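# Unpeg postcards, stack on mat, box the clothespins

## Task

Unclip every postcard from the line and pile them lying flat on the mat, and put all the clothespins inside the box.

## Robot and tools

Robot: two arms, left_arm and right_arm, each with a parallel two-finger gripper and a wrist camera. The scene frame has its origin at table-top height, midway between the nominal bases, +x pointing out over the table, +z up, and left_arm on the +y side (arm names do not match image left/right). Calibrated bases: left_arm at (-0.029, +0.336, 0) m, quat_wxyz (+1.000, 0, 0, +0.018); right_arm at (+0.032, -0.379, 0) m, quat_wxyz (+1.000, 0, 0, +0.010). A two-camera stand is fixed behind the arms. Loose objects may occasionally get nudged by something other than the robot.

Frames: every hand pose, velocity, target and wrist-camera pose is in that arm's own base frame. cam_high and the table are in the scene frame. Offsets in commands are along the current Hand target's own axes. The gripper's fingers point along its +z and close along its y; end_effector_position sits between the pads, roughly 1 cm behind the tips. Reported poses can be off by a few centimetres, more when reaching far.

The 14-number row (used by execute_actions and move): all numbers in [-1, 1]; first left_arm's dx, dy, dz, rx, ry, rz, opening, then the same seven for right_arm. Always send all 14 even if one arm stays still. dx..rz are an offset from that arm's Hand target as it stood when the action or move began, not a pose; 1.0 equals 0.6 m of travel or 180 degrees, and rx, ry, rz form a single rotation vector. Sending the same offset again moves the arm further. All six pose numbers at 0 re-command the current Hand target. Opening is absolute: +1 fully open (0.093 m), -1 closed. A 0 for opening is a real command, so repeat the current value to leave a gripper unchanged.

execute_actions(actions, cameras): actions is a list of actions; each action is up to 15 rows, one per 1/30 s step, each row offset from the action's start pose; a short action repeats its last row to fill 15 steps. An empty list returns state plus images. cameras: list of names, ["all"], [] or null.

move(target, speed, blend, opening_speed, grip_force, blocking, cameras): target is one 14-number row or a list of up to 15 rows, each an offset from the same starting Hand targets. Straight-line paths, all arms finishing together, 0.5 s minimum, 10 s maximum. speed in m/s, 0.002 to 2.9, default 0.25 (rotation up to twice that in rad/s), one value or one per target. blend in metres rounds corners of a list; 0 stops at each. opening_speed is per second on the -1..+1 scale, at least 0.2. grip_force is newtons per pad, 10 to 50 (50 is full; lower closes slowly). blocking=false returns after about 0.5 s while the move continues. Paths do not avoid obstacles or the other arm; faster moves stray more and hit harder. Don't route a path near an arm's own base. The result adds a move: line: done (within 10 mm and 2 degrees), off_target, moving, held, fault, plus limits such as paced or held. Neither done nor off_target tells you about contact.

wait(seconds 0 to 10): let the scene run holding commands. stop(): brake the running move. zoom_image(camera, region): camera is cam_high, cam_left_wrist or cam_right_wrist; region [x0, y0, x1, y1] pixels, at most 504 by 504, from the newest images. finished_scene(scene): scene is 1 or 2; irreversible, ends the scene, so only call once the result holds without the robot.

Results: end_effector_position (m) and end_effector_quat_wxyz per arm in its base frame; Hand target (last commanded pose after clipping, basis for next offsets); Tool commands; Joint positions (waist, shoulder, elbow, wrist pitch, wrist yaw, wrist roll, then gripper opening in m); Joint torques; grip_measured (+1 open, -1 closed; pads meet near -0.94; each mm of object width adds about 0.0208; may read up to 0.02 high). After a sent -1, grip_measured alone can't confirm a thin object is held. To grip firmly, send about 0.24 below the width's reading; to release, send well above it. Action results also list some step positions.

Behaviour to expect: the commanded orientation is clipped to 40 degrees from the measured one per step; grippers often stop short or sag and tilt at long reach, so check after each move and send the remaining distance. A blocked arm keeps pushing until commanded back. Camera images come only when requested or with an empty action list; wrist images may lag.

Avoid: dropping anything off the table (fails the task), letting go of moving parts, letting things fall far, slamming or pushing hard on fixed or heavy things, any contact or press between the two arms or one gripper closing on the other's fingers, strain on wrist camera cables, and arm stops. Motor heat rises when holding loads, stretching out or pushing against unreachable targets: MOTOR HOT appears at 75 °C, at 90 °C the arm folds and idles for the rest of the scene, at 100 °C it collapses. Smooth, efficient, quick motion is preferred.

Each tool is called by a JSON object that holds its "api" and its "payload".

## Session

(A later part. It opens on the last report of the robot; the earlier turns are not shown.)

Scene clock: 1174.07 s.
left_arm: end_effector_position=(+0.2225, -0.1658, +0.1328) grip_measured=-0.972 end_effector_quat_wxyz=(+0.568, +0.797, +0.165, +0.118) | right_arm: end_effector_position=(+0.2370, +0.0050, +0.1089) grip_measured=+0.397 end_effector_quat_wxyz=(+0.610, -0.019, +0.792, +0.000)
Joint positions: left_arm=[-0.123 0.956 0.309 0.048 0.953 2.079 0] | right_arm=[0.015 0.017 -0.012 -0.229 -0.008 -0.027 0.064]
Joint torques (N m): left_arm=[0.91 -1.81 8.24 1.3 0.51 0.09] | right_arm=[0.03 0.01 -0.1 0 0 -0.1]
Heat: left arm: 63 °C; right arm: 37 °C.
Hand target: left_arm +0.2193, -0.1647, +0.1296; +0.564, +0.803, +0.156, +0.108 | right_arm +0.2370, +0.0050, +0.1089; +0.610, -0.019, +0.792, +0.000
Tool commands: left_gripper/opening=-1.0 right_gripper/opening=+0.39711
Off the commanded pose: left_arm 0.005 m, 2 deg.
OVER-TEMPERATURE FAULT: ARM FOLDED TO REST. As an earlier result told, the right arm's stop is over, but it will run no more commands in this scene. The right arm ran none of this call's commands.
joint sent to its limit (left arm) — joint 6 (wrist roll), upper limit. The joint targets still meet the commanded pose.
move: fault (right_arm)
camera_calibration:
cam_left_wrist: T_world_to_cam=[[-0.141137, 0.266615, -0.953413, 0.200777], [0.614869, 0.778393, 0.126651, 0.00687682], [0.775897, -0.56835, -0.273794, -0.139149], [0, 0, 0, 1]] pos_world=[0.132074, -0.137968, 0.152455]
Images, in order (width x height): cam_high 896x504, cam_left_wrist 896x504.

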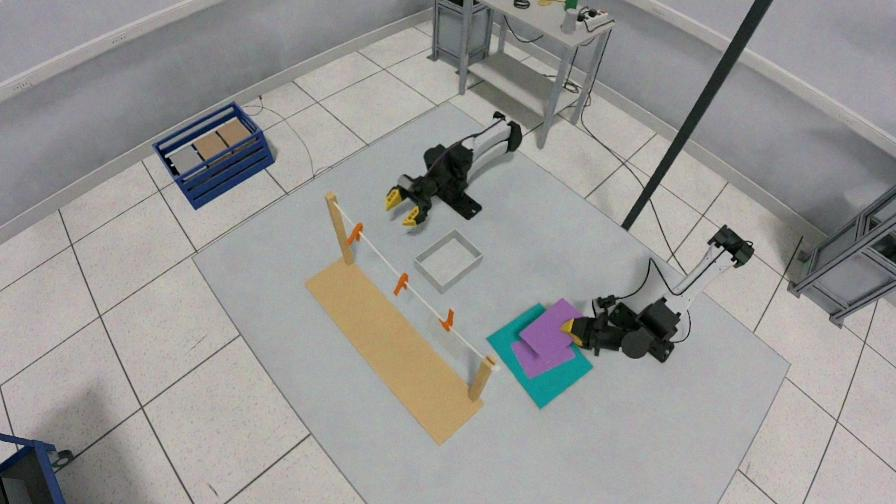

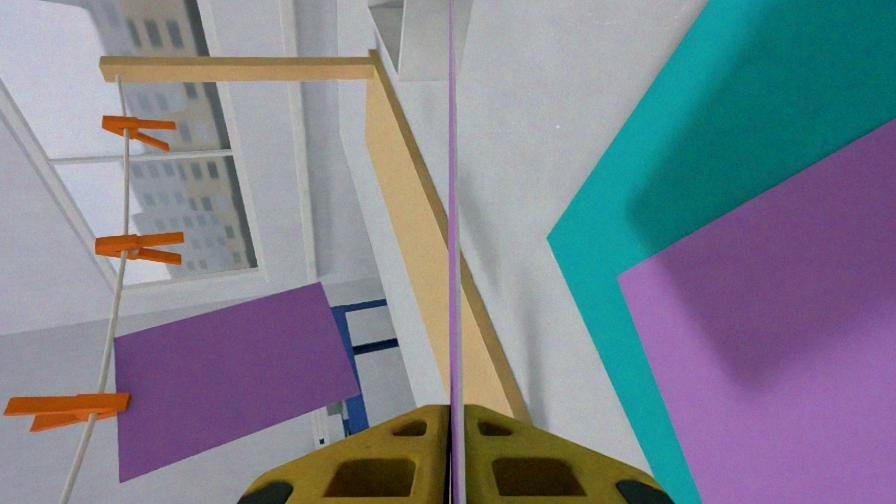

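{"api": "move", "payload": {"target": [0,-0.1325,0.0482,0,0,0,-1,0,0,0,0,0,0,0.4], "speed": 0.06, "cameras": ["cam_high","cam_left_wrist"]}}

{"api": "zoom_image", "payload": {"camera": "cam_high", "region": [460, 270, 660, 430]}}

Scene clock: 1183.93 s.
left_arm: end_effector_position=(+0.2235, -0.1660, +0.0478) grip_measured=-0.972 end_effector_quat_wxyz=(+0.568, +0.798, +0.166, +0.115) | right_arm: end_effector_position=(+0.2370, +0.0050, +0.1089) grip_measured=+0.397 end_effector_quat_wxyz=(+0.610, -0.019, +0.792, +0.000)
Joint positions: left_arm=[-0.123 1.498 0.096 0.796 0.954 2.08 0] | right_arm=[0.015 0.017 -0.012 -0.229 -0.008 -0.027 0.064]
Joint torques (N m): left_arm=[0.76 -3.06 3.97 1.46 0.49 0.09] | right_arm=[0.13 -0.16 -0.16 -0.01 -0.01 -0.11]
Heat: left arm: 57 °C; right arm: 37 °C.
Hand target: left_arm +0.2193, -0.1649, +0.0450; +0.564, +0.803, +0.156, +0.108 | right_arm +0.2370, +0.0050, +0.1089; +0.610, -0.019, +0.792, +0.000
Tool commands: left_gripper/opening=-1.0 right_gripper/opening=+0.39711
Off the commanded pose: left_arm 0.005 m, 2 deg.
OVER-TEMPERATURE FAULT: ARM FOLDED TO REST. As an earlier result told, the right arm's stop is over, but it will run no more commands in this scene. The right arm ran none of this call's commands.
joint sent to its limit (left arm) — joint 6 (wrist roll), upper limit. The joint targets still meet the commanded pose.
move: fault (right_arm)
camera_calibration:
cam_left_wrist: T_world_to_cam=[[-0.147128, 0.26763, -0.952222, 0.121378], [0.616503, 0.777637, 0.123305, 0.0168089], [0.773484, -0.568907, -0.279407, -0.162609], [0, 0, 0, 1]] pos_world=[0.133271, -0.138065, 0.0680726]
Images, in order (width x height): cam_high 896x504, cam_left_wrist 896x504.

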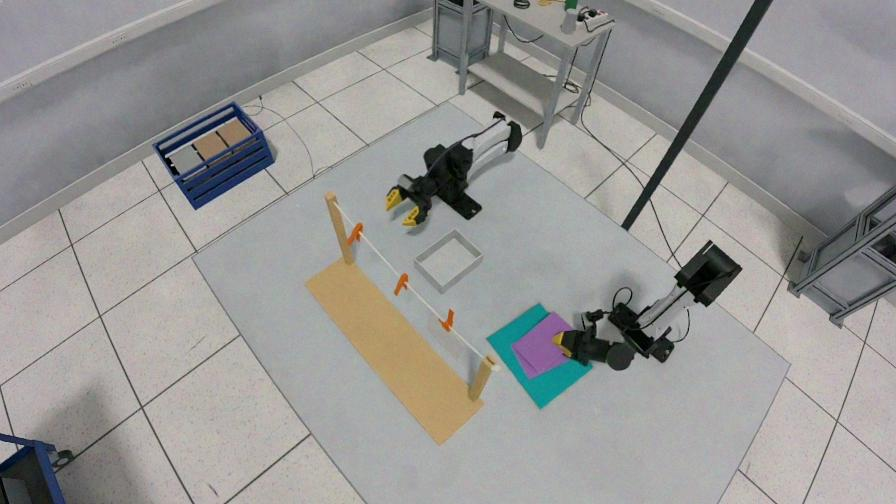

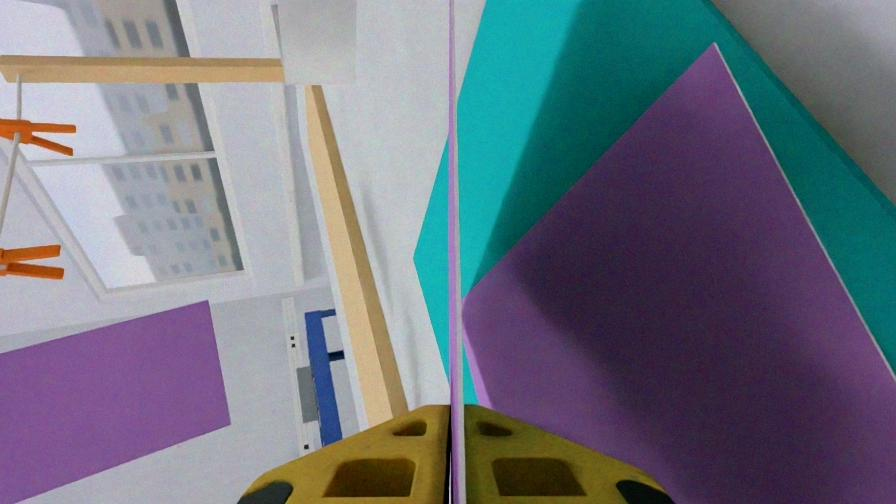

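Scaled by 2.520 from the camera's 896x504 image, which has a finer 1280x720 frame.

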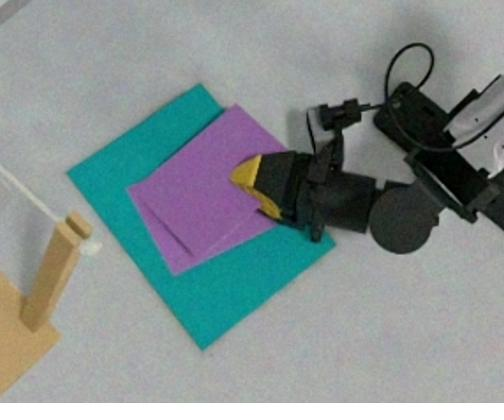

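{"api": "execute_actions", "payload": {"actions": [[[0.001,0.001,-0.0003,0,0,0,-0.967,0,0,0,0,0,0,0.4],[0,0.0018,-0.0006,0,0,0,-0.933,0,0,0,0,0,0,0.4],[0,0.0026,-0.0009,0,0,0,-0.9,0,0,0,0,0,0,0.4],[0,0.0035,-0.0012,0,0,0,-0.867,0,0,0,0,0,0,0.4],[0,0.0043,-0.0015,0,0,0,-0.833,0,0,0,0,0,0,0.4],[0,0.0051,-0.0018,0,0,0,-0.8,0,0,0,0,0,0,0.4],[0,0.006,-0.0021,0,0,0,-0.767,0,0,0,0,0,0,0.4],[0,0.0068,-0.0025,0,0,0,-0.733,0,0,0,0,0,0,0.4],[0,0.0076,-0.0028,0,0,0,-0.7,0,0,0,0,0,0,0.4],[0,0.0085,-0.0031,0,0,0,-0.667,0,0,0,0,0,0,0.4],[0,0.0093,-0.0034,0,0,0,-0.633,0,0,0,0,0,0,0.4],[0,0.0101,-0.0037,0,0,0,-0.6,0,0,0,0,0,0,0.4],[0,0.011,-0.004,0,0,0,-0.567,0,0,0,0,0,0,0.4],[0,0.0118,-0.0043,0,0,0,-0.533,0,0,0,0,0,0,0.4],[0,0.0125,-0.0046,0,0,0,-0.5,0,0,0,0,0,0,0.4]]], "cameras": ["cam_left_wrist"]}}

Scene clock: 1208.23 s.
left_arm: end_effector_position=(+0.2206, -0.1658, +0.0516) grip_measured=-0.501 end_effector_quat_wxyz=(+0.567, +0.799, +0.167, +0.112) | right_arm: end_effector_position=(+0.2370, +0.0050, +0.1089) grip_measured=+0.397 end_effector_quat_wxyz=(+0.610, -0.019, +0.792, +0.000)
Joint positions: left_arm=[-0.123 1.439 0.096 0.73 0.955 2.08 0.021] | right_arm=[0.015 0.017 -0.012 -0.229 -0.008 -0.027 0.064]
Joint torques (N m): left_arm=[0.9 -4.67 5.45 1.29 0.51 0.09] | right_arm=[0.23 -0.1 -0.03 0 -0.02 -0.11]
Heat: left arm: 52 °C; right arm: 36 °C.
Hand target: left_arm +0.2192, -0.1649, +0.0530; +0.564, +0.803, +0.156, +0.108 | right_arm +0.2370, +0.0050, +0.1089; +0.610, -0.019, +0.792, +0.000
Tool commands: left_gripper/opening=-0.5 right_gripper/opening=+0.39711
Off the commanded pose: left_arm 0.002 m, 1 deg.
OVER-TEMPERATURE FAULT: ARM FOLDED TO REST. As an earlier result told, the right arm's stop is over, but it will run no more commands in this scene. The right arm ran none of this call's commands.
joint sent to its limit (left arm) — joint 6 (wrist roll), upper limit. The joint targets still meet the commanded pose.
Step readings (end_effector_position of left_arm | right_arm):
0: (+0.2235, -0.1660, +0.0479) | (+0.2370, +0.0050, +0.1089)
1: (+0.2235, -0.1660, +0.0479) | (+0.2370, +0.0050, +0.1089)
2: (+0.2235, -0.1660, +0.0479) | (+0.2370, +0.0050, +0.1089)
4: (+0.2235, -0.1660, +0.0478) | (+0.2370, +0.0050, +0.1089)
8: (+0.2232, -0.1660, +0.0488) | (+0.2370, +0.0050, +0.1089)
15: (+0.2224, -0.1660, +0.0528) | (+0.2370, +0.0050, +0.1089)
camera_calibration:
cam_left_wrist: T_world_to_cam=[[-0.153078, 0.268095, -0.951153, 0.125868], [0.618164, 0.776913, 0.119496, 0.0176547], [0.771, -0.569676, -0.284655, -0.158514], [0, 0, 0, 1]] pos_world=[0.130568, -0.137762, 0.0724883]
Images, in order (width x height): cam_left_wrist 896x504.

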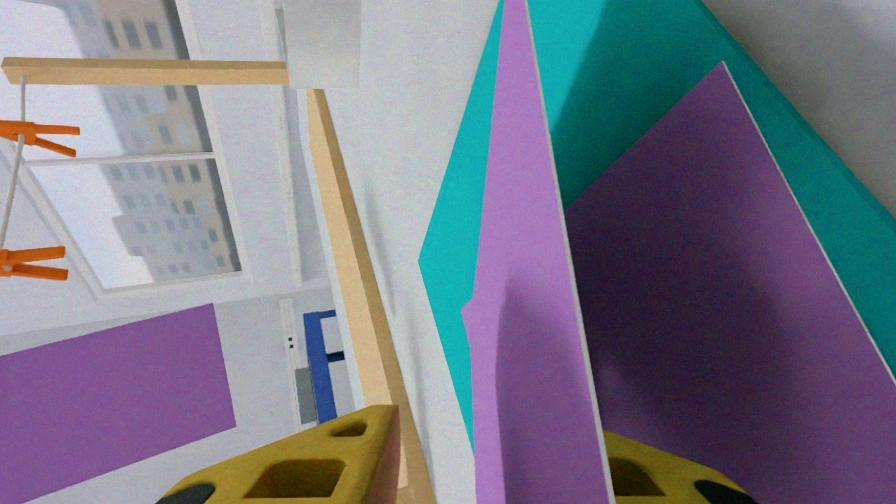

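{"api": "move", "payload": {"target": [0,0.006,-0.128,0,0,0,-0.5,0,0,0,0,0,0,0.4], "speed": 0.7, "cameras": ["cam_high","cam_left_wrist"]}}

{"api": "zoom_image", "payload": {"camera": "cam_high", "region": [400, 270, 660, 430]}}

Scene clock: 1216.07 s.
left_arm: end_effector_position=(+0.1974, -0.0985, +0.0897) grip_measured=-0.501 end_effector_quat_wxyz=(+0.592, +0.734, +0.292, +0.160) | right_arm: end_effector_position=(+0.2370, +0.0050, +0.1089) grip_measured=+0.397 end_effector_quat_wxyz=(+0.610, -0.019, +0.792, +0.000)
Joint positions: left_arm=[0.312 0.697 0.024 0.007 1.159 2.081 0.021] | right_arm=[0.015 0.017 -0.012 -0.229 -0.008 -0.027 0.064]
Joint torques (N m): left_arm=[-0.51 0.08 7.21 1.15 0.35 0.08] | right_arm=[0.06 0.06 -0.01 -0.01 -0.02 -0.12]
Heat: left arm: 52 °C; right arm: 36 °C.
Hand target: left_arm +0.1927, -0.0990, +0.0824; +0.564, +0.803, +0.156, +0.108 | right_arm +0.2370, +0.0050, +0.1089; +0.610, -0.019, +0.792, +0.000
Tool commands: left_gripper/opening=-0.5 right_gripper/opening=+0.39711
Off the commanded pose: left_arm 0.009 m, 19 deg.
OVER-TEMPERATURE FAULT: ARM FOLDED TO REST. As an earlier result told, the right arm's stop is over, but it will run no more commands in this scene. The right arm ran none of this call's commands.
joint sent to its limit (left arm) — joint 3 (elbow), lower limit, where the elbow is as bent as it goes; joint 6 (wrist roll), upper limit. The joint targets are off in orientation, not in position.
move: fault (right_arm), off_target (left_arm)
camera_calibration:
cam_left_wrist: T_world_to_cam=[[-0.242112, 0.0923582, -0.965842, 0.142022], [0.389194, 0.921107, -0.00948065, 0.0461501], [0.888769, -0.378195, -0.258956, -0.0981414], [0, 0, 0, 1]] pos_world=[0.103649, -0.0927427, 0.112194]
Images, in order (width x height): cam_high 896x504, cam_left_wrist 896x504.

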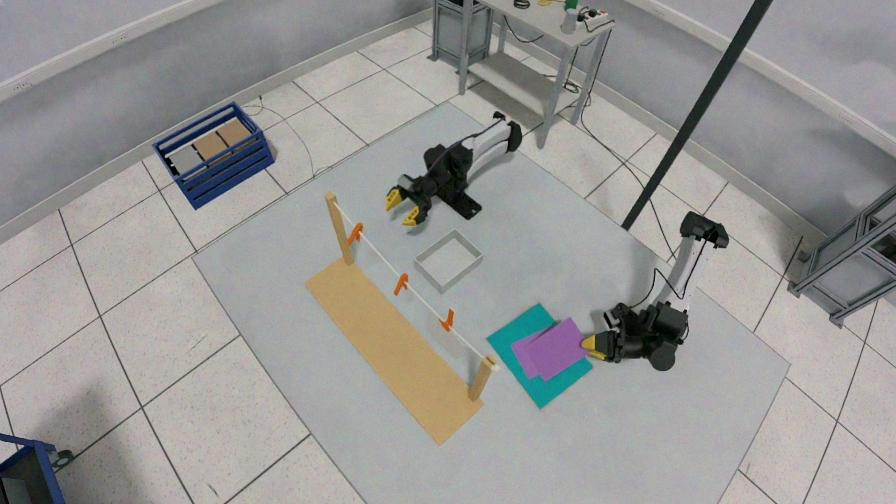

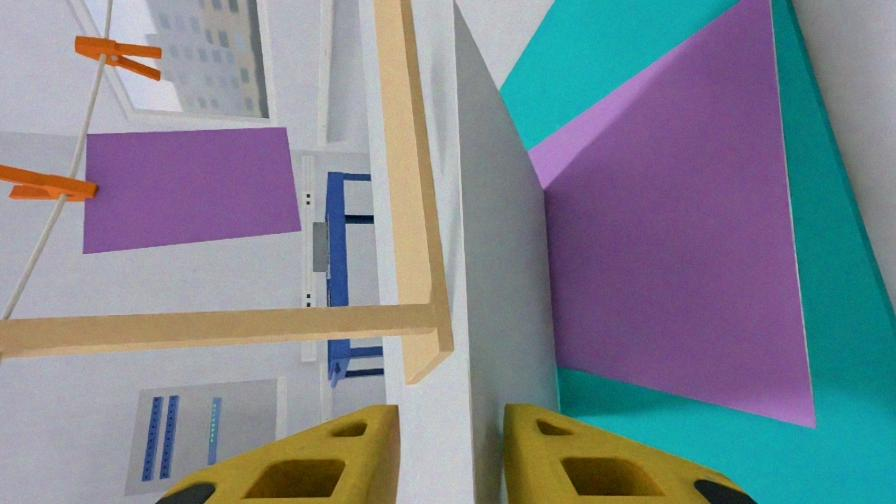

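Scaled by 1.938 from the camera's 896x504 image, which has a finer 1280x720 frame.

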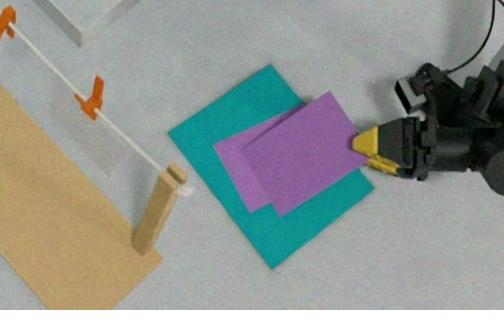

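{"api": "move", "payload": {"target": [[0.0017,0.2118,-0.0935,-0.139,0.123,-0.219,-0.5,0,0,0,0,0,0,0.4],[0.1438,0.1033,-0.0505,-0.3467,0.3086,-0.5464,-1,0,0,0,0,0,0,0.4]], "speed": 0.2, "blend": [0.02,0], "cameras": ["cam_high","cam_left_wrist"]}}

{"api": "zoom_image", "payload": {"camera": "cam_high", "region": [400, 270, 660, 430]}}

Scene clock: 1252.17 s.
left_arm: end_effector_position=(+0.2662, -0.0562, +0.1367) grip_measured=-0.973 end_effector_quat_wxyz=(+0.597, -0.039, +0.800, +0.049) | right_arm: end_effector_position=(+0.2370, +0.0050, +0.1089) grip_measured=+0.397 end_effector_quat_wxyz=(+0.610, -0.019, +0.792, +0.000)
Joint positions: left_arm=[-0.629 0.723 0.177 0.161 -0.72 -0.229 0] | right_arm=[0.015 0.017 -0.012 -0.229 -0.008 -0.027 0.064]
Joint torques (N m): left_arm=[-0.55 -0.06 12.89 1.74 -0.27 -0.13] | right_arm=[0.05 0.05 -0.06 0 -0.04 -0.1]
Heat: left arm: 53 °C; right arm: 36 °C.
Hand target: left_arm +0.2701, -0.0598, +0.1509; +0.607, -0.050, +0.792, +0.039 | right_arm +0.2370, +0.0050, +0.1089; +0.610, -0.019, +0.792, +0.000
Tool commands: left_gripper/opening=-1.0 right_gripper/opening=+0.39711
Off the commanded pose: left_arm 0.015 m, 2 deg.
OVER-TEMPERATURE FAULT: ARM FOLDED TO REST. As an earlier result told, the right arm's stop is over, but it will run no more commands in this scene. The right arm ran none of this call's commands.
move: fault (right_arm), off_target (left_arm); target 2's new opening was sent with left_arm's hand 0.015 m and 2 deg from that target
camera_calibration:
cam_left_wrist: T_world_to_cam=[[0.152462, -0.988195, -0.0150178, -0.0955253], [-0.706574, -0.0983632, -0.700769, 0.309689], [0.691019, 0.117452, -0.71323, 0.0115682], [0, 0, 0, 1]] pos_world=[0.225389, -0.0652944, 0.223837]
Images, in order (width x height): cam_high 896x504, cam_left_wrist 896x504.

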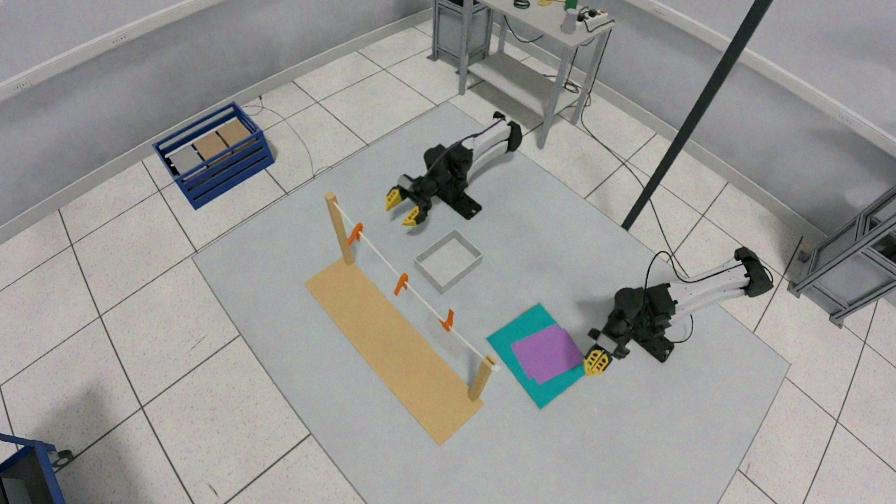

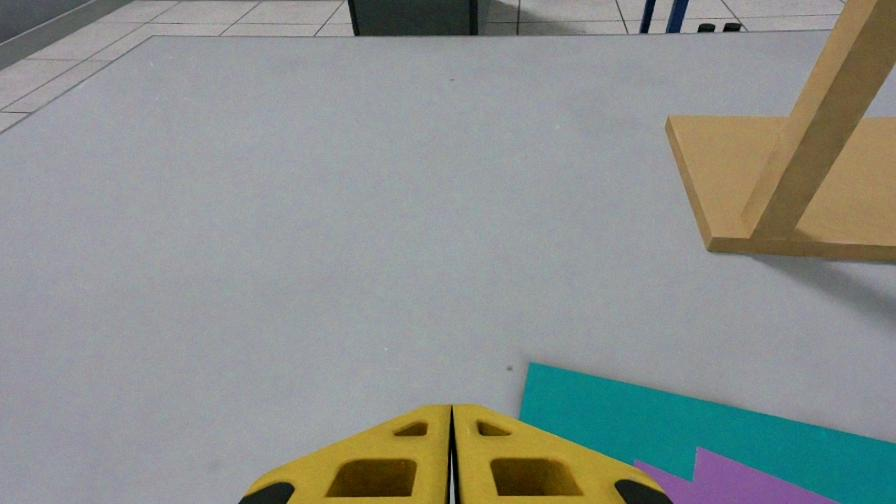

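Scaled by 1.938 from the camera's 896x504 image, which has a finer 1280x720 frame.

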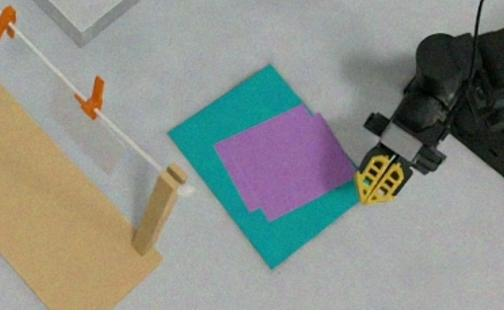

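{"api": "move", "payload": {"target": [0.118,-0.1783,-0.0478,0.157,0.395,0.2043,-1,0,0,0,0,0,0,0.4], "speed": 0.3, "cameras": ["cam_high","cam_left_wrist"]}}

{"api": "zoom_image", "payload": {"camera": "cam_high", "region": [400, 270, 660, 430]}}

Scene clock: 1281.20 s.
left_arm: end_effector_position=(+0.2350, -0.1659, +0.0855) grip_measured=-0.973 end_effector_quat_wxyz=(-0.002, +0.300, +0.954, +0.006) | right_arm: end_effector_position=(+0.2370, +0.0050, +0.1089) grip_measured=+0.397 end_effector_quat_wxyz=(+0.610, -0.019, +0.792, +0.000)
Joint positions: left_arm=[-0.621 1.654 1.22 -1.144 -0.011 -0.011 0] | right_arm=[0.015 0.017 -0.012 -0.229 -0.008 -0.027 0.064]
Joint torques (N m): left_arm=[-0.17 -7.06 10.74 0.19 0.14 0.16] | right_arm=[0.09 -0.06 0.05 -0.01 -0.01 -0.12]
Heat: left arm: 57 °C; right arm: 36 °C.
Hand target: left_arm +0.2380, -0.1718, +0.0900; +0.001, +0.309, +0.951, +0.000 | right_arm +0.2370, +0.0050, +0.1089; +0.610, -0.019, +0.792, +0.000
Tool commands: left_gripper/opening=-1.0 right_gripper/opening=+0.39711
Off the commanded pose: left_arm 0.008 m, 1 deg.
OVER-TEMPERATURE FAULT: ARM FOLDED TO REST. As an earlier result told, the right arm's stop is over, but it will run no more commands in this scene. The right arm ran none of this call's commands.
move: fault (right_arm)
camera_calibration:
cam_left_wrist: T_world_to_cam=[[-0.552111, -0.832927, -0.0374928, -0.00665457], [-0.735657, 0.465485, 0.492069, 0.23938], [-0.392406, 0.299259, -0.869748, 0.307626], [0, 0, 0, 1]] pos_world=[0.293142, -0.20903, 0.149516]
Images, in order (width x height): cam_high 896x504, cam_left_wrist 896x504.

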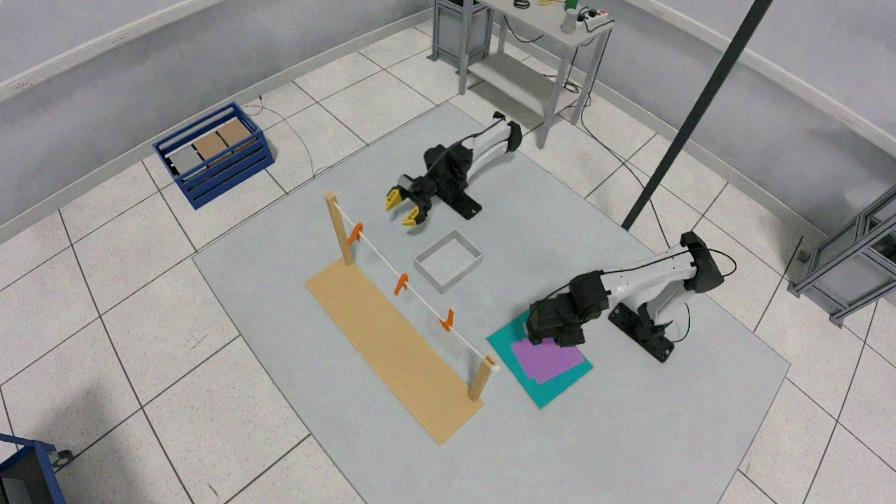

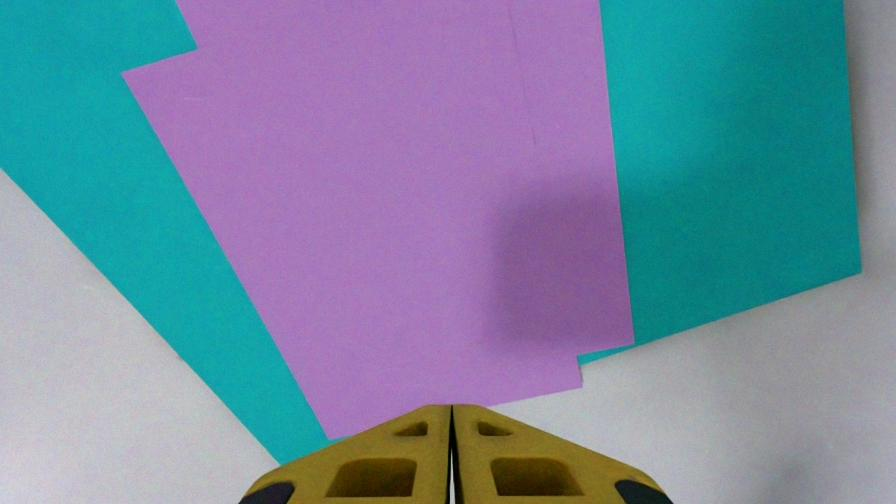

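Scaled by 1.938 from the camera's 896x504 image, which has a finer 1280x720 frame.

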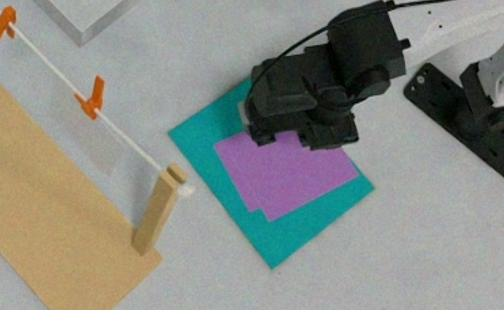

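{"api": "move", "payload": {"target": [-0.0108,0.0078,0.0717,0,0,0,-1,0,0,0,0,0,0,0.4], "speed": 0.1, "cameras": ["cam_left_wrist"]}}

Scene clock: 1308.33 s.
left_arm: end_effector_position=(+0.2474, -0.1733, +0.0521) grip_measured=-0.973 end_effector_quat_wxyz=(+0.007, +0.306, +0.952, +0.003) | right_arm: end_effector_position=(+0.2370, +0.0050, +0.1089) grip_measured=+0.397 end_effector_quat_wxyz=(+0.610, -0.019, +0.792, +0.000)
Joint positions: left_arm=[-0.617 1.724 1.161 -0.998 -0.011 0.005 0] | right_arm=[0.015 0.017 -0.012 -0.229 -0.008 -0.027 0.064]
Joint torques (N m): left_arm=[0.99 -7.92 6.46 0.4 0.14 0.17] | right_arm=[0.16 0.02 -0.18 0 -0.01 -0.1]
Heat: left arm: 57 °C; right arm: 36 °C.
Hand target: left_arm +0.2460, -0.1717, +0.0469; +0.000, +0.309, +0.951, +0.000 | right_arm +0.2370, +0.0050, +0.1089; +0.610, -0.019, +0.792, +0.000
Tool commands: left_gripper/opening=-1.0 right_gripper/opening=+0.39711
Off the commanded pose: left_arm 0.005 m, 1 deg.
OVER-TEMPERATURE FAULT: ARM FOLDED TO REST. As an earlier result told, the right arm's stop is over, but it will run no more commands in this scene. The right arm ran none of this call's commands.
move: fault (right_arm)
camera_calibration:
cam_left_wrist: T_world_to_cam=[[-0.561434, -0.826694, -0.0370039, -0.00391237], [-0.73706, 0.47923, 0.476531, 0.271947], [-0.376212, 0.294815, -0.878379, 0.281271], [0, 0, 0, 1]] pos_world=[0.304062, -0.216482, 0.117326]
Images, in order (width x height): cam_left_wrist 896x504.

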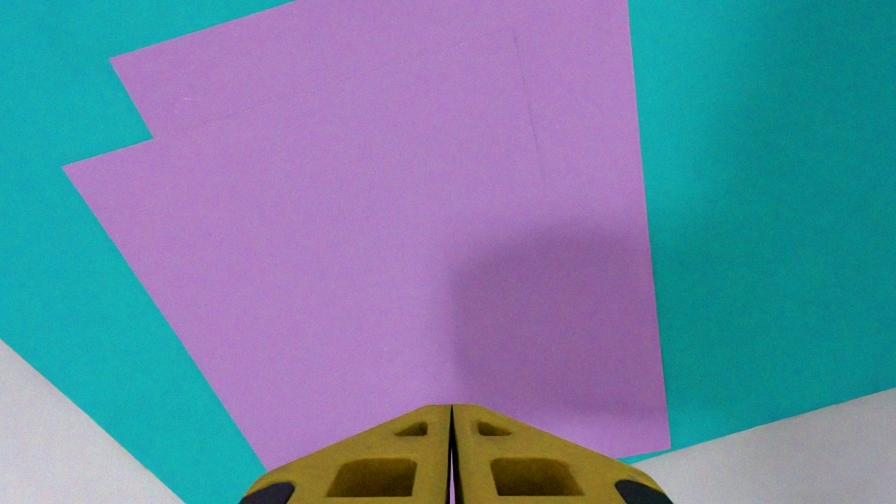

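{"api": "move", "payload": {"target": [[0,0,0.0532,0,0,0,-1,0,0,0,0,0,0,0.4],[-0.0294,-0.0405,0.0532,0,0,0,-1,0,0,0,0,0,0,0.4]], "speed": [0.03,0.04], "cameras": ["cam_left_wrist"]}}

Scene clock: 1341.50 s.
left_arm: end_effector_position=(+0.2423, -0.1945, +0.0127) grip_measured=-0.973 end_effector_quat_wxyz=(-0.003, +0.313, +0.950, +0.006) | right_arm: end_effector_position=(+0.2370, +0.0050, +0.1089) grip_measured=+0.397 end_effector_quat_wxyz=(+0.610, -0.019, +0.792, +0.000)
Joint positions: left_arm=[-0.681 1.83 1.123 -0.873 -0.009 -0.044 0] | right_arm=[0.015 0.017 -0.012 -0.229 -0.008 -0.027 0.064]
Joint torques (N m): left_arm=[-0.31 -8.16 9.94 0.23 0.12 -0.12] | right_arm=[0.17 0.01 -0.02 -0.01 -0.01 -0.11]
Heat: left arm: 56 °C; right arm: 36 °C.
Hand target: left_arm +0.2461, -0.2018, +0.0150; +0.001, +0.309, +0.951, +0.000 | right_arm +0.2370, +0.0050, +0.1089; +0.610, -0.019, +0.792, +0.000
Tool commands: left_gripper/opening=-1.0 right_gripper/opening=+0.39711
Off the commanded pose: left_arm 0.009 m, 1 deg.
OVER-TEMPERATURE FAULT: ARM FOLDED TO REST. As an earlier result told, the right arm's stop is over, but it will run no more commands in this scene. The right arm ran none of this call's commands.
move: fault (right_arm)
camera_calibration:
cam_left_wrist: T_world_to_cam=[[-0.574238, -0.81788, -0.0363662, -0.0208548], [-0.721959, 0.484946, 0.493561, 0.294284], [-0.386039, 0.309677, -0.86895, 0.256197], [0, 0, 0, 1]] pos_world=[0.299387, -0.239107, 0.0766173]
Images, in order (width x height): cam_left_wrist 896x504.

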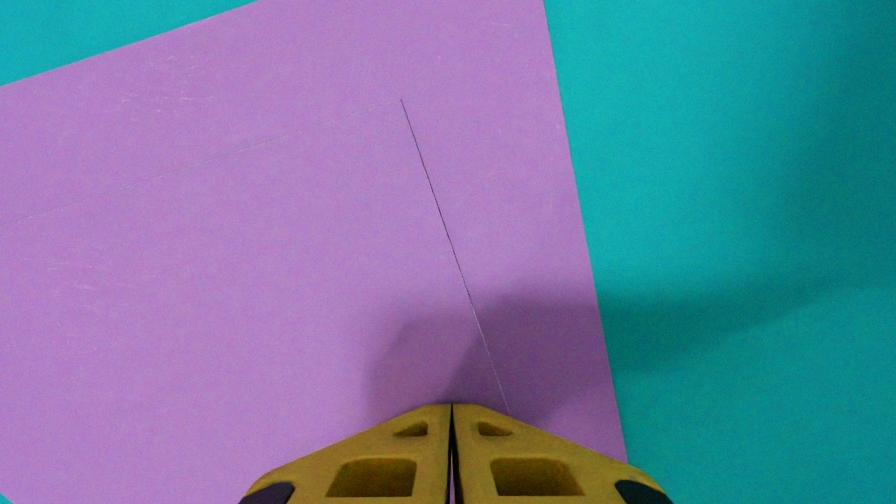

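{"api": "move", "payload": {"target": [[0.0323,0.0445,-0.0167,0,0,0,-1,0,0,0,0,0,0,0.4],[0.0323,0.0445,0.0133,0,0,0,-1,0,0,0,0,0,0,0.4],[0.0069,0.0094,0.0133,0,0,0,-1,0,0,0,0,0,0,0.4]], "speed": [0.06,0.03,0.04], "cameras": ["cam_left_wrist"]}}

Scene clock: 1374.10 s.
left_arm: end_effector_position=(+0.2463, -0.1891, +0.0121) grip_measured=-0.973 end_effector_quat_wxyz=(+0.006, +0.311, +0.950, +0.003) | right_arm: end_effector_position=(+0.2370, +0.0050, +0.1089) grip_measured=+0.397 end_effector_quat_wxyz=(+0.610, -0.019, +0.792, +0.000)
Joint positions: left_arm=[-0.66 1.815 1.101 -0.847 -0.009 -0.028 0] | right_arm=[0.015 0.017 -0.012 -0.229 -0.008 -0.027 0.064]
Joint torques (N m): left_arm=[-0.72 -6.58 8.53 0.36 0.12 -0.12] | right_arm=[0.08 -0.17 -0.05 0 -0.03 -0.09]
Heat: left arm: 57 °C; right arm: 36 °C.
Hand target: left_arm +0.2461, -0.1948, +0.0070; +0.001, +0.309, +0.951, +0.000 | right_arm +0.2370, +0.0050, +0.1089; +0.610, -0.019, +0.792, +0.000
Tool commands: left_gripper/opening=-1.0 right_gripper/opening=+0.39711
Off the commanded pose: left_arm 0.008 m, 1 deg.
OVER-TEMPERATURE FAULT: ARM FOLDED TO REST. As an earlier result told, the right arm's stop is over, but it will run no more commands in this scene. The right arm ran none of this call's commands.
move: fault (right_arm)
camera_calibration:
cam_left_wrist: T_world_to_cam=[[-0.569946, -0.820926, -0.0352362, -0.01587], [-0.731266, 0.487208, 0.477367, 0.297806], [-0.374716, 0.297841, -0.877997, 0.25063], [0, 0, 0, 1]] pos_world=[0.302645, -0.232769, 0.0773301]
Images, in order (width x height): cam_left_wrist 896x504.

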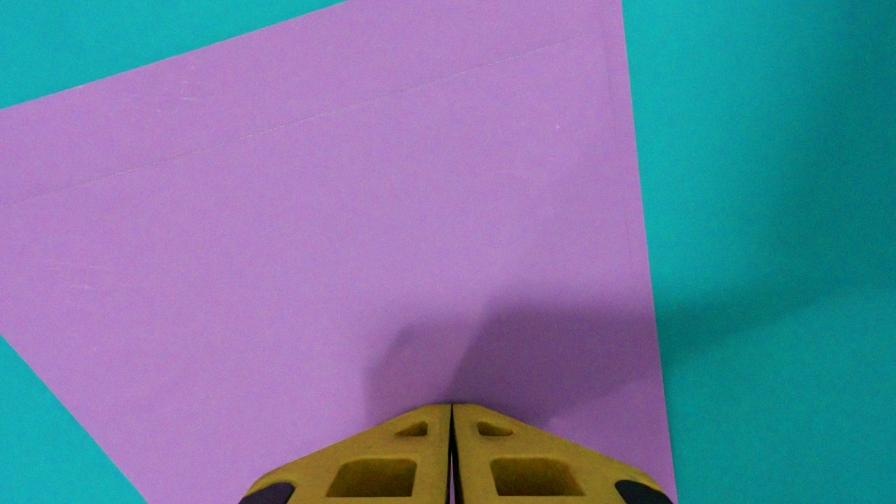

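{"api": "move", "payload": {"target": [[-0.0222,0.012,0,0,0,0,-1,0,0,0,0,0,0,0.4],[-0.0222,0.012,-0.1333,0,0,0,-1,0,0,0,0,0,0,0.4],[-0.133,0.055,-0.2383,-0.157,-0.395,-0.2043,0.3,0,0,0,0,0,0,0.4]], "speed": [0.04,0.08,0.2], "cameras": ["cam_high","cam_left_wrist"]}}

{"api": "zoom_image", "payload": {"camera": "cam_high", "region": [400, 270, 660, 430]}}

Scene clock: 1413.40 s.
left_arm: end_effector_position=(+0.3331, -0.2164, +0.1582) grip_measured=+0.299 end_effector_quat_wxyz=(+0.610, -0.060, +0.790, +0.026) | right_arm: end_effector_position=(+0.2370, +0.0050, +0.1089) grip_measured=+0.397 end_effector_quat_wxyz=(+0.610, -0.019, +0.792, +0.000)
Joint positions: left_arm=[-0.942 1.561 0.727 0.339 -1.005 -0.461 0.06] | right_arm=[0.015 0.017 -0.012 -0.229 -0.008 -0.027 0.064]
Joint torques (N m): left_arm=[-0.44 -6.42 6.74 1.62 -0.38 0.15] | right_arm=[0.14 0.01 -0.09 0 -0.02 -0.12]
Heat: left arm: 56 °C; right arm: 35 °C.
Hand target: left_arm +0.3299, -0.2150, +0.1503; +0.608, -0.051, +0.792, +0.038 | right_arm +0.2370, +0.0050, +0.1089; +0.610, -0.019, +0.792, +0.000
Tool commands: left_gripper/opening=+0.3 right_gripper/opening=+0.39711
Off the commanded pose: left_arm 0.009 m, 2 deg.
OVER-TEMPERATURE FAULT: ARM FOLDED TO REST. As an earlier result told, the right arm's stop is over, but it will run no more commands in this scene. The right arm ran none of this call's commands.
move: fault (right_arm)
camera_calibration:
cam_left_wrist: T_world_to_cam=[[0.159093, -0.986029, 0.0493529, -0.275693], [-0.679623, -0.14564, -0.718959, 0.33993], [0.716102, 0.0808396, -0.693298, -0.0199226], [0, 0, 0, 1]] pos_world=[0.289152, -0.220724, 0.24419]
Images, in order (width x height): cam_high 896x504, cam_left_wrist 896x504.

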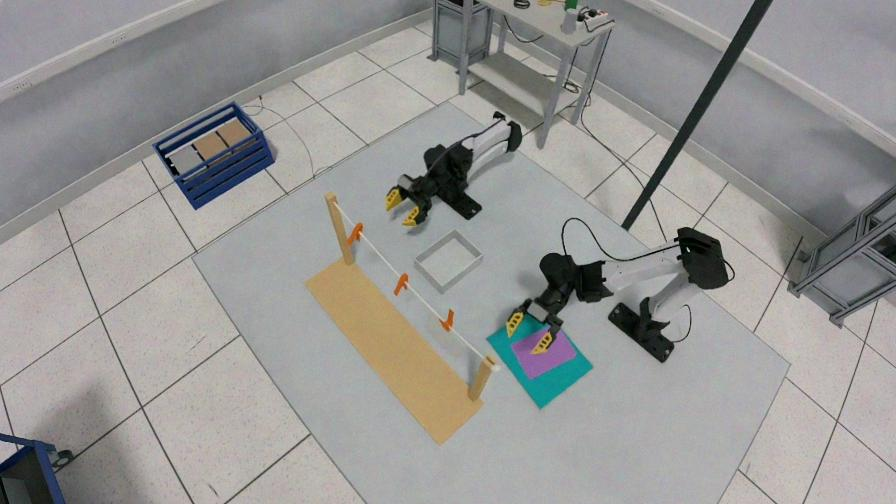

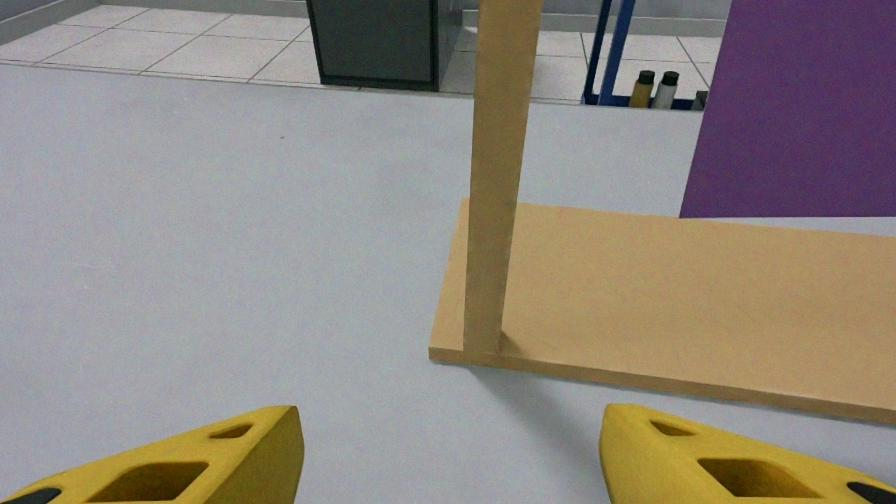

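Scaled by 1.938 from the camera's 896x504 image, which has a finer 1280x720 frame.

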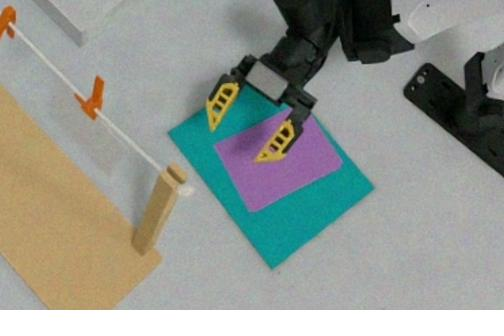

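{"api": "move", "payload": {"target": [[-0.0222,-0.0253,0.104,0.0665,0,0.0178,0.3,0,0,0,0,0,0,0.4],[-0.0513,-0.0398,0.2125,0.0665,0,0.0178,0.3,0,0,0,0,0,0,0.4]], "speed": [0.15,0.08], "blend": [0.02,0], "cameras": ["cam_high","cam_left_wrist"]}}

Scene clock: 1452.13 s.
left_arm: end_effector_position=(+0.4564, -0.2182, +0.1428) grip_measured=+0.299 end_effector_quat_wxyz=(+0.605, +0.030, +0.795, -0.026) | right_arm: end_effector_position=(+0.2370, +0.0050, +0.1089) grip_measured=+0.397 end_effector_quat_wxyz=(+0.610, -0.019, +0.792, +0.000)
Joint positions: left_arm=[-0.608 1.845 0.93 0.606 -0.507 -0.159 0.06] | right_arm=[0.015 0.017 -0.012 -0.229 -0.008 -0.027 0.064]
Joint torques (N m): left_arm=[0.7 -9.28 11.4 1.79 0.03 0.16] | right_arm=[0.1 0.05 -0.06 -0.03 -0.01 -0.08]
Heat: left arm: 53 °C; right arm: 35 °C.
Hand target: left_arm +0.4630, -0.2219, +0.1468; +0.608, +0.035, +0.793, -0.027 | right_arm +0.2370, +0.0050, +0.1089; +0.610, -0.019, +0.792, +0.000
Tool commands: left_gripper/opening=+0.3 right_gripper/opening=+0.39711
Off the commanded pose: left_arm 0.009 m, 1 deg.
OVER-TEMPERATURE FAULT: ARM FOLDED TO REST. As an earlier result told, the right arm's stop is over, but it will run no more commands in this scene. The right arm ran none of this call's commands.
move: fault (right_arm)
camera_calibration:
cam_left_wrist: T_world_to_cam=[[-0.0468473, -0.998664, 0.0217927, -0.201023], [-0.701617, 0.0173682, -0.712343, 0.457017], [0.711013, -0.0486614, -0.701493, -0.14365], [0, 0, 0, 1]] pos_world=[0.413371, -0.215683, 0.229164]
Images, in order (width x height): cam_high 896x504, cam_left_wrist 896x504.

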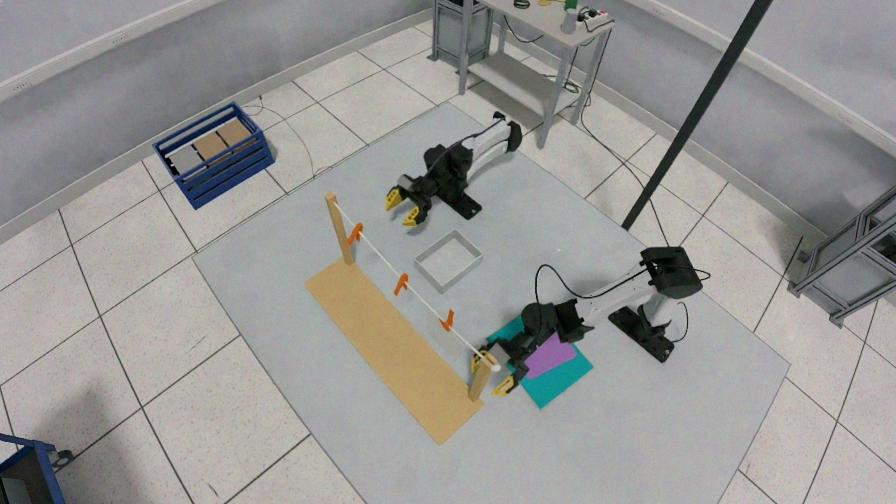

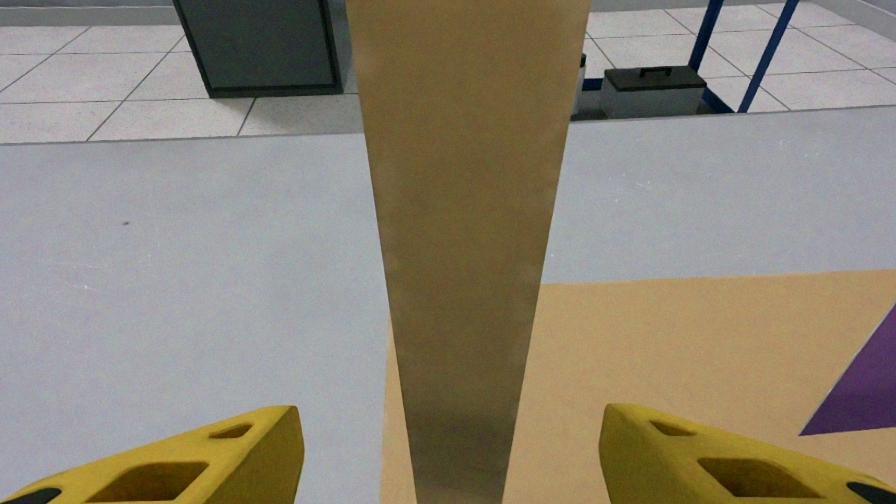

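{"api": "move", "payload": {"target": [[-0.0083,0.0017,0.0183,0,0,0,0.3,0,0,0,0,0,0,0.4],[-0.0083,0.0017,0.0183,0,0,0,-1,0,0,0,0,0,0,0.4],[-0.0085,-0.2325,0.0188,0,0,0,-1,0,0,0,0,0,0,0.4]], "speed": 0.07, "cameras": ["cam_high","cam_left_wrist"]}}

Scene clock: 1478.97 s.
left_arm: end_effector_position=(+0.4662, -0.3402, +0.1451) grip_measured=-0.709 end_effector_quat_wxyz=(+0.608, +0.011, +0.794, -0.014) | right_arm: end_effector_position=(+0.2370, +0.0050, +0.1089) grip_measured=+0.397 end_effector_quat_wxyz=(+0.610, -0.019, +0.792, +0.000)
Joint positions: left_arm=[-0.833 2.135 1.396 0.371 -0.762 -0.27 0.011] | right_arm=[0.015 0.017 -0.012 -0.229 -0.008 -0.027 0.064]
Joint torques (N m): left_arm=[-2.21 -12.42 12.71 1.62 0.12 0.29] | right_arm=[0.09 -0.09 -0.03 -0.02 -0.02 -0.11]
Heat: left arm: 58 °C; right arm: 35 °C.
Hand target: left_arm +0.4627, -0.3620, +0.1488; +0.608, +0.035, +0.793, -0.027 | right_arm +0.2370, +0.0050, +0.1089; +0.610, -0.019, +0.792, +0.000
Tool commands: left_gripper/opening=-1.0 right_gripper/opening=+0.39711
Off the commanded pose: left_arm 0.022 m, 3 deg.
OVER-TEMPERATURE FAULT: ARM FOLDED TO REST. As an earlier result told, the right arm's stop is over, but it will run no more commands in this scene. The right arm ran none of this call's commands.
move: fault (right_arm), off_target (left_arm)
camera_calibration:
cam_left_wrist: T_world_to_cam=[[-0.00157654, -0.999679, 0.025303, -0.344514], [-0.697982, -0.0170198, -0.715913, 0.454862], [0.716114, -0.0187897, -0.697731, -0.147628], [0, 0, 0, 1]] pos_world=[0.422661, -0.339435, 0.231354]
Images, in order (width x height): cam_high 896x504, cam_left_wrist 896x504.

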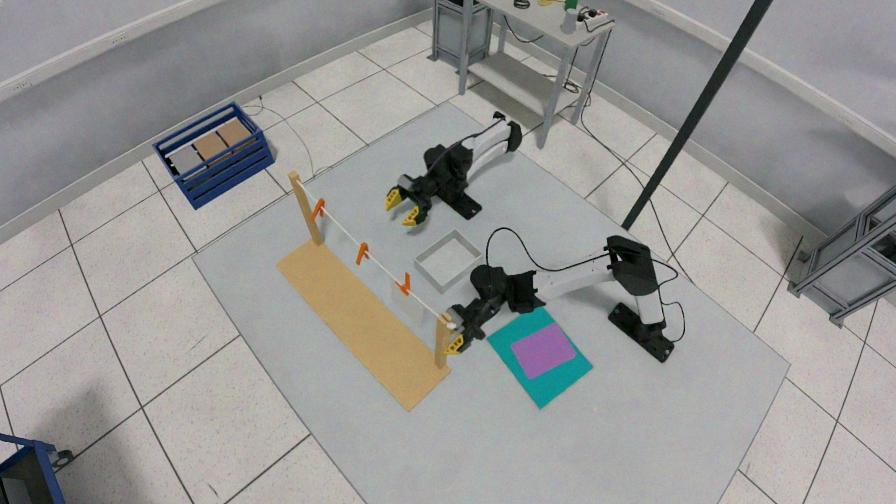

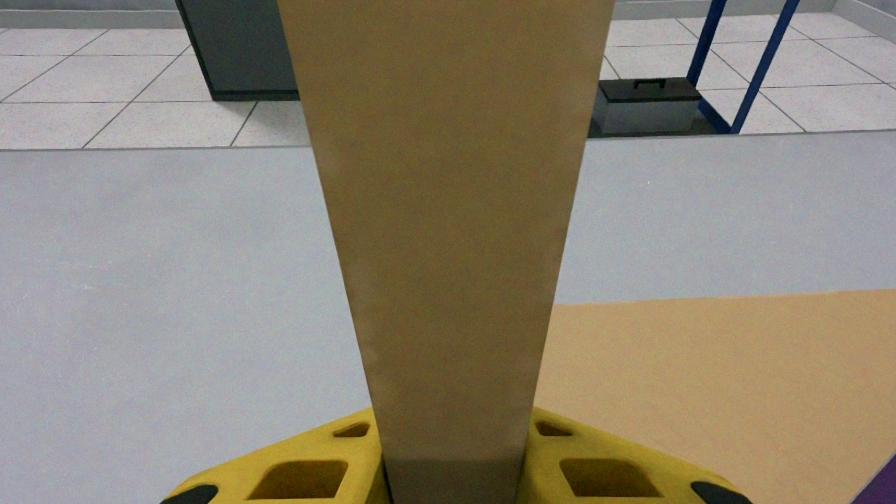

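{"api": "move", "payload": {"target": [[0.0008,0.0332,-0.0028,0,0,0,-1,0,0,0,0,0,0,0.4],[0.0008,0.0332,-0.0028,0,0,0,0.5,0,0,0,0,0,0,0.4],[0.0008,0.0332,-0.1695,0,0,0,0.5,0,0,0,0,0,0,0.4],[0.0433,-0.167,-0.2013,0.0606,-0.3996,0.5369,0.5,0,0,0,0,0,0,0.4]], "speed": [0.05,0.05,0.12,0.35], "blend": [0,0,0.02,0], "cameras": ["cam_high","cam_left_wrist"]}}

Scene clock: 1518.33 s.
left_arm: end_effector_position=(+0.3284, -0.4501, +0.1446) grip_measured=+0.499 end_effector_quat_wxyz=(+0.714, +0.621, +0.061, +0.318) | right_arm: end_effector_position=(+0.2370, +0.0050, +0.1089) grip_measured=+0.397 end_effector_quat_wxyz=(+0.610, -0.019, +0.792, +0.000)
Joint positions: left_arm=[-0.893 2.305 1.015 1.518 0.157 1.856 0.069] | right_arm=[0.015 0.017 -0.012 -0.229 -0.008 -0.027 0.064]
Joint torques (N m): left_arm=[0.9 -11.77 8.7 2.19 0.12 0.08] | right_arm=[0.17 -0.08 -0.02 0 -0.03 -0.1]
Heat: left arm: 63 °C; right arm: 35 °C.
Hand target: left_arm +0.3309, -0.4508, +0.1550; +0.726, +0.602, +0.049, +0.329 | right_arm +0.2370, +0.0050, +0.1089; +0.610, -0.019, +0.792, +0.000
Tool commands: left_gripper/opening=+0.5 right_gripper/opening=+0.39711
Off the commanded pose: left_arm 0.011 m, 3 deg.
OVER-TEMPERATURE FAULT: ARM FOLDED TO REST. As an earlier result told, the right arm's stop is over, but it will run no more commands in this scene. The right arm ran none of this call's commands.
move: fault (right_arm), off_target (left_arm); target 2's new opening was sent with left_arm's hand 0.006 m and 3 deg from that target
camera_calibration:
cam_left_wrist: T_world_to_cam=[[0.371832, -0.0631702, -0.926148, -0.0180897], [0.469082, 0.873722, 0.128733, 0.251926], [0.801064, -0.482306, 0.354509, -0.440051], [0, 0, 0, 1]] pos_world=[0.241061, -0.433495, 0.106817]
Images, in order (width x height): cam_high 896x504, cam_left_wrist 896x504.

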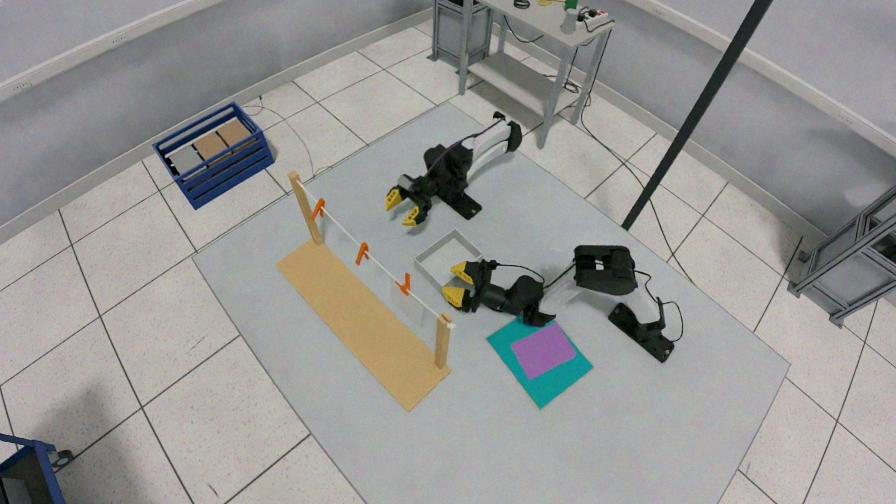

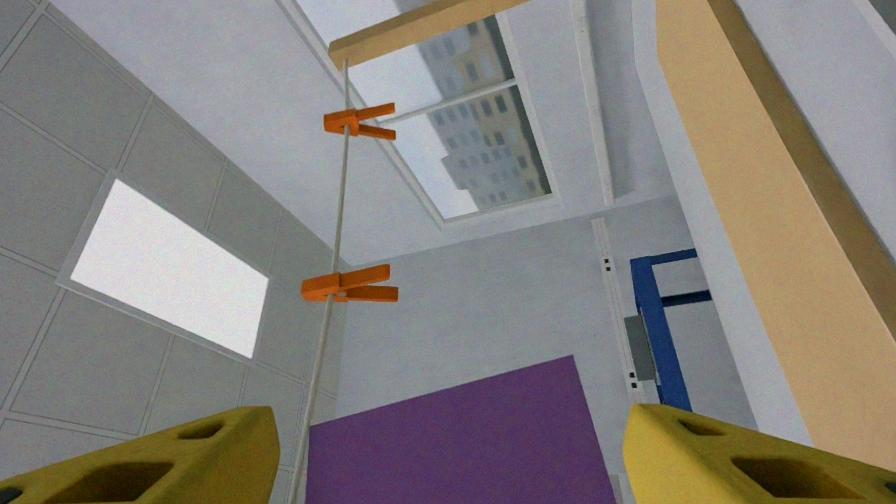

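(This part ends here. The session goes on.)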